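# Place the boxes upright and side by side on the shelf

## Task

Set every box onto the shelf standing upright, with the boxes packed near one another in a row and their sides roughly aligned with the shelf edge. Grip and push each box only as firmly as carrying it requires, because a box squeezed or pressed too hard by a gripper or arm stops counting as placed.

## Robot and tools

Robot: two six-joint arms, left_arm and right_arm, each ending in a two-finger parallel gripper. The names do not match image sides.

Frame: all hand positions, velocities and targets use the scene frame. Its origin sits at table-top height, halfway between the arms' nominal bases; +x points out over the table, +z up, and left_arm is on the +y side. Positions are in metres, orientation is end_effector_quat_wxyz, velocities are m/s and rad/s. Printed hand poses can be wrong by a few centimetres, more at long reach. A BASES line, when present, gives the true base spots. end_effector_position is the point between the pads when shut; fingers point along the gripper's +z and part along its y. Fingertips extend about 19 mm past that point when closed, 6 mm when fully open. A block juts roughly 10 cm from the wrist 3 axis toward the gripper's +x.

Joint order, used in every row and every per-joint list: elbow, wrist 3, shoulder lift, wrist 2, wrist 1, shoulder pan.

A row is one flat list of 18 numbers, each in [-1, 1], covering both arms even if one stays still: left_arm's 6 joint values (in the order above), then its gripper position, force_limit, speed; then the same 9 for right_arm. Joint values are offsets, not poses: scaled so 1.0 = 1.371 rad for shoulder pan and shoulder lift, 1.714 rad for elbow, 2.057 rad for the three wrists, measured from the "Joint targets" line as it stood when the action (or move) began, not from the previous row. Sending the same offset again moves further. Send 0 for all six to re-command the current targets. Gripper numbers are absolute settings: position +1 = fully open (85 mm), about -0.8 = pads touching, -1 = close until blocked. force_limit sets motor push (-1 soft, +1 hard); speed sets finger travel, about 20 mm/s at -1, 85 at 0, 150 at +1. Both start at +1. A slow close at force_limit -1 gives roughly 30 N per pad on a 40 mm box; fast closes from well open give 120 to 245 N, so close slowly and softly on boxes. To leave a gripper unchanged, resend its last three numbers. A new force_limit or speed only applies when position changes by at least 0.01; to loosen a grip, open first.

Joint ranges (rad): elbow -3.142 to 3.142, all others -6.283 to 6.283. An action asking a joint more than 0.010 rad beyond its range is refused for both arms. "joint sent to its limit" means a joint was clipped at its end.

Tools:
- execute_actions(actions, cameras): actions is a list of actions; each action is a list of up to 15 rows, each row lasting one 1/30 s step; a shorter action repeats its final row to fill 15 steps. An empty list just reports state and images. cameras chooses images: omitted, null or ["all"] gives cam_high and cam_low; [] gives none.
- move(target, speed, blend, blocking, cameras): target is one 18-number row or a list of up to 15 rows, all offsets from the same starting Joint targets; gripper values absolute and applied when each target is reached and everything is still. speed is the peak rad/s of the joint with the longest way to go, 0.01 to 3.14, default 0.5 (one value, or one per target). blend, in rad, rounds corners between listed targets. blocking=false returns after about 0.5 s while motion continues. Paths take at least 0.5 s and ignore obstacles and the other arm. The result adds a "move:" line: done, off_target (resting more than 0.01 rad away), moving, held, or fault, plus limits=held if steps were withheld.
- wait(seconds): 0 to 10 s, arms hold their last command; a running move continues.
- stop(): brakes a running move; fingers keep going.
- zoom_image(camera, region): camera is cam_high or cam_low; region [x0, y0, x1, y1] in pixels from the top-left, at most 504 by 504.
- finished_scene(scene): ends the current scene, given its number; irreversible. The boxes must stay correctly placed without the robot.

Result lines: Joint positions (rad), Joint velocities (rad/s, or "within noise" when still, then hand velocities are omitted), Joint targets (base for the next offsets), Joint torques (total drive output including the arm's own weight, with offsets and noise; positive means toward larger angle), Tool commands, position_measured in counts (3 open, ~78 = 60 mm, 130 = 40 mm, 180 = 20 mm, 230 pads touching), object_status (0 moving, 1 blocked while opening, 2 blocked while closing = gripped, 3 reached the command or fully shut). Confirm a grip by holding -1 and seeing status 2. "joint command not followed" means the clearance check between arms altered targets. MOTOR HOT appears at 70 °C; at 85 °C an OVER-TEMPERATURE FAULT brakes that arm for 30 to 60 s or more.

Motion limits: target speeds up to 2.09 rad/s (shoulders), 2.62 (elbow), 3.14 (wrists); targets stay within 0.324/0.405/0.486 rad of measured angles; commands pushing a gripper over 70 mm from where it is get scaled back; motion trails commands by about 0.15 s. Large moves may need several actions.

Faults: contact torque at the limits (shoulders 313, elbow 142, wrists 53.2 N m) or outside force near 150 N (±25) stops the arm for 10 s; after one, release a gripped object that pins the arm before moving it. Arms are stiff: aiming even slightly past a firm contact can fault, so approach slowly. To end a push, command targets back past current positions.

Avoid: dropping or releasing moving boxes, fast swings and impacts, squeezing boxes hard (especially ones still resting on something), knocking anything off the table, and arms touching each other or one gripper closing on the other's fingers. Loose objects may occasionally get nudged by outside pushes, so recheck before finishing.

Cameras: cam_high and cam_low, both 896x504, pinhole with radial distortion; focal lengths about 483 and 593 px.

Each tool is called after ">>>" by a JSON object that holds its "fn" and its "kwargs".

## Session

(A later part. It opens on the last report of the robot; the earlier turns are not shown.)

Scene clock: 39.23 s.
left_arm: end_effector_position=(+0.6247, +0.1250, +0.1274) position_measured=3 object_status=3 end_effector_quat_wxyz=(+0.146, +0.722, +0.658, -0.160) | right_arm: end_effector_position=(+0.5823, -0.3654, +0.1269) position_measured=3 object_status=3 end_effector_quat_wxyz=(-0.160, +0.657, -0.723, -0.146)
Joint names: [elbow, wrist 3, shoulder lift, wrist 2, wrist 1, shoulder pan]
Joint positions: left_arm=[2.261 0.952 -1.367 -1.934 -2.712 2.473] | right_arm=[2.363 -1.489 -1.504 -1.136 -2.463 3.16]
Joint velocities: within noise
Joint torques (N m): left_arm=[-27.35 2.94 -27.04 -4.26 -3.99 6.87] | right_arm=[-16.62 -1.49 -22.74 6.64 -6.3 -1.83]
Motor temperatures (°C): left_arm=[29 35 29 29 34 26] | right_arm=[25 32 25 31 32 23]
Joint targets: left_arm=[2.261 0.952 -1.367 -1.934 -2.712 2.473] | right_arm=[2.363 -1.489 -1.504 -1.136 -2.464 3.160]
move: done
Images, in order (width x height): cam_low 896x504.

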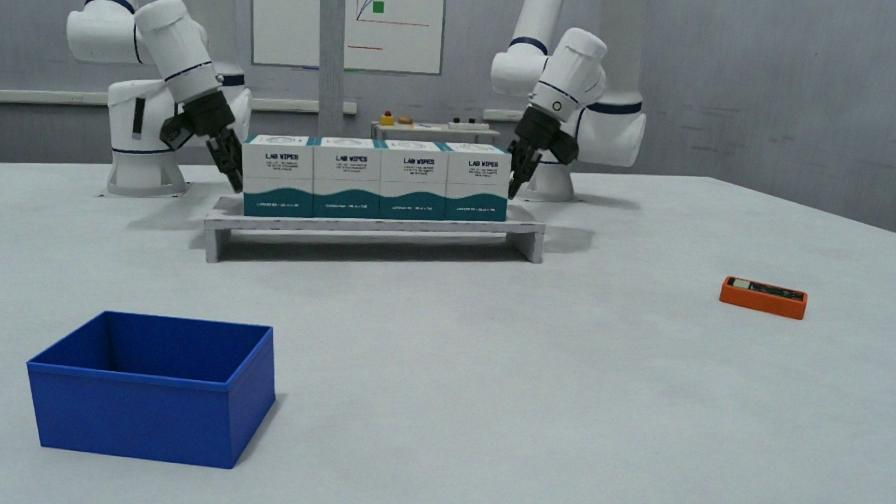

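>>> {"fn": "move", "kwargs": {"target": [[0.0020,0.0026,-0.0024,-0.0006,0.0008,0.0037,1,1,1,0.0006,-0.0038,-0.0014,0,0.0020,-0.0052,1,1,1],[0.0196,0.0256,-0.0240,-0.006,0.0080,0.0372,1,1,1,0.0064,-0.0380,-0.0136,0,0.0200,-0.0520,1,1,1]], "speed": [0.02,0.1]}}

>>> {"fn": "move", "kwargs": {"target": [0.01,0,-0.12,0,0.08,0.08,1,1,1,0.01,0,-0.12,0,0.08,-0.08,1,1,1], "speed": 0.3}}

>>> {"fn": "zoom_image", "kwargs": {"camera": "cam_high", "region": [490, 60, 650, 310]}}

Scene clock: 41.13 s.
left_arm: end_effector_position=(+0.6199, +0.1657, +0.1290) position_measured=3 object_status=3 end_effector_quat_wxyz=(+0.146, +0.722, +0.657, -0.160) | right_arm: end_effector_position=(+0.5847, -0.4034, +0.1262) position_measured=3 object_status=3 end_effector_quat_wxyz=(-0.159, +0.656, -0.723, -0.145)
Joint names: [elbow, wrist 3, shoulder lift, wrist 2, wrist 1, shoulder pan]
Joint positions: left_arm=[2.294 1.004 -1.4 -1.946 -2.696 2.524] | right_arm=[2.374 -1.567 -1.523 -1.136 -2.423 3.089]
Joint velocities: within noise
Joint torques (N m): left_arm=[-27.5 2.24 -60.2 -3.06 -1.65 20.35] | right_arm=[-19.31 -1.67 -62.29 0.35 -2.26 -12.57]
Motor temperatures (°C): left_arm=[29 35 29 29 34 26] | right_arm=[25 32 25 31 32 23]
Joint targets: left_arm=[2.295 1.004 -1.400 -1.946 -2.696 2.524] | right_arm=[2.374 -1.567 -1.523 -1.136 -2.423 3.089]
move: done

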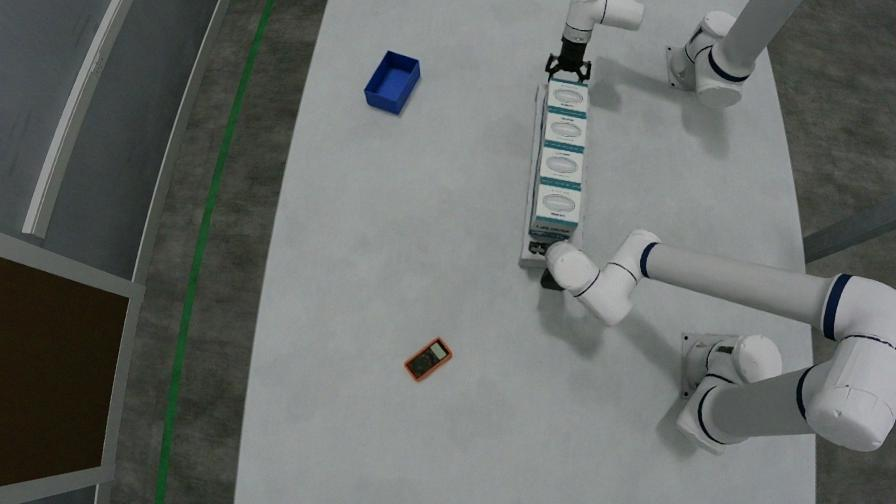

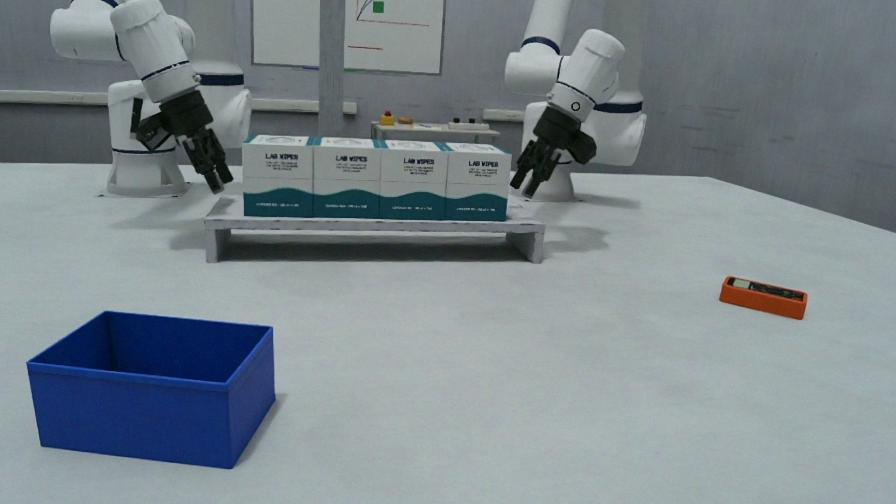

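Scene clock: 42.27 s.
left_arm: end_effector_position=(+0.6123, +0.2500, +0.1922) position_measured=3 object_status=3 end_effector_quat_wxyz=(+0.147, +0.684, +0.698, -0.154) | right_arm: end_effector_position=(+0.5627, -0.4558, +0.1806) position_measured=3 object_status=3 end_effector_quat_wxyz=(+0.162, -0.614, +0.759, +0.143)
Joint names: [elbow, wrist 3, shoulder lift, wrist 2, wrist 1, shoulder pan]
Joint positions: left_arm=[2.312 1.004 -1.564 -1.946 -2.531 2.634] | right_arm=[2.391 -1.567 -1.687 -1.136 -2.258 2.98]
Joint velocities: within noise
Joint torques (N m): left_arm=[-33.11 2.66 -53.85 -1.76 -0.57 18.81] | right_arm=[-24.45 -1.67 -49.45 -2.59 -1.47 -11.41]
Motor temperatures (°C): left_arm=[29 35 29 29 34 26] | right_arm=[25 32 25 31 32 23]
Joint targets: left_arm=[2.312 1.004 -1.564 -1.946 -2.531 2.634] | right_arm=[2.391 -1.567 -1.687 -1.136 -2.258 2.979]
move: done

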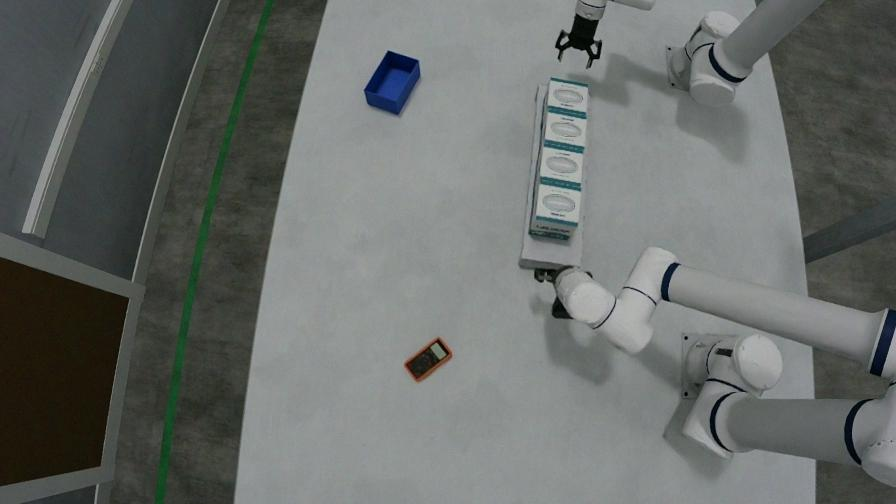

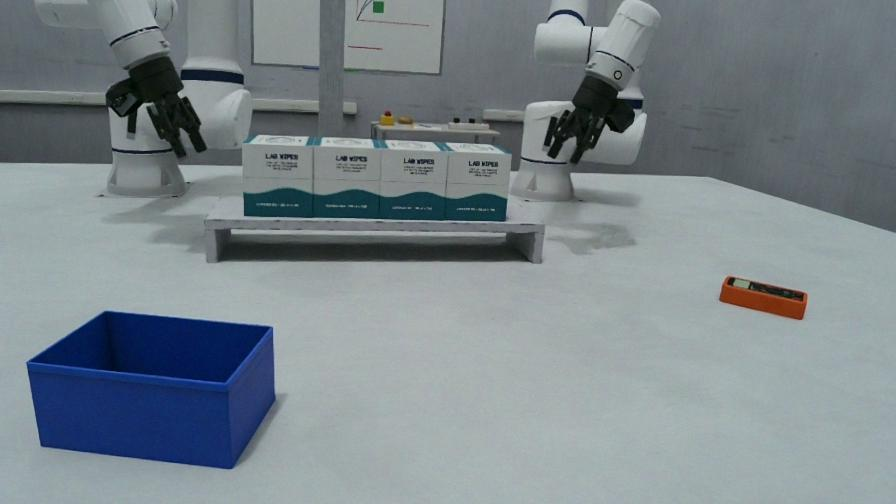

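Scaled by 2.016 from the camera's 896x504 image, which has a finer 1280x720 frame.

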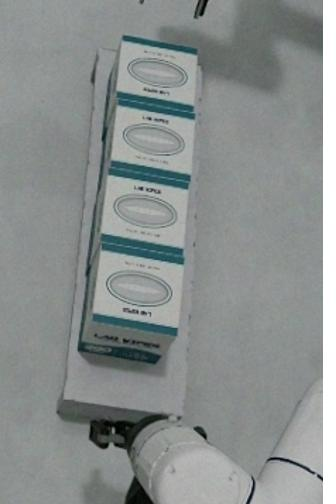

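>>> {"fn": "finished_scene", "kwargs": {"scene": 2}}

The scene is finished: the task was done.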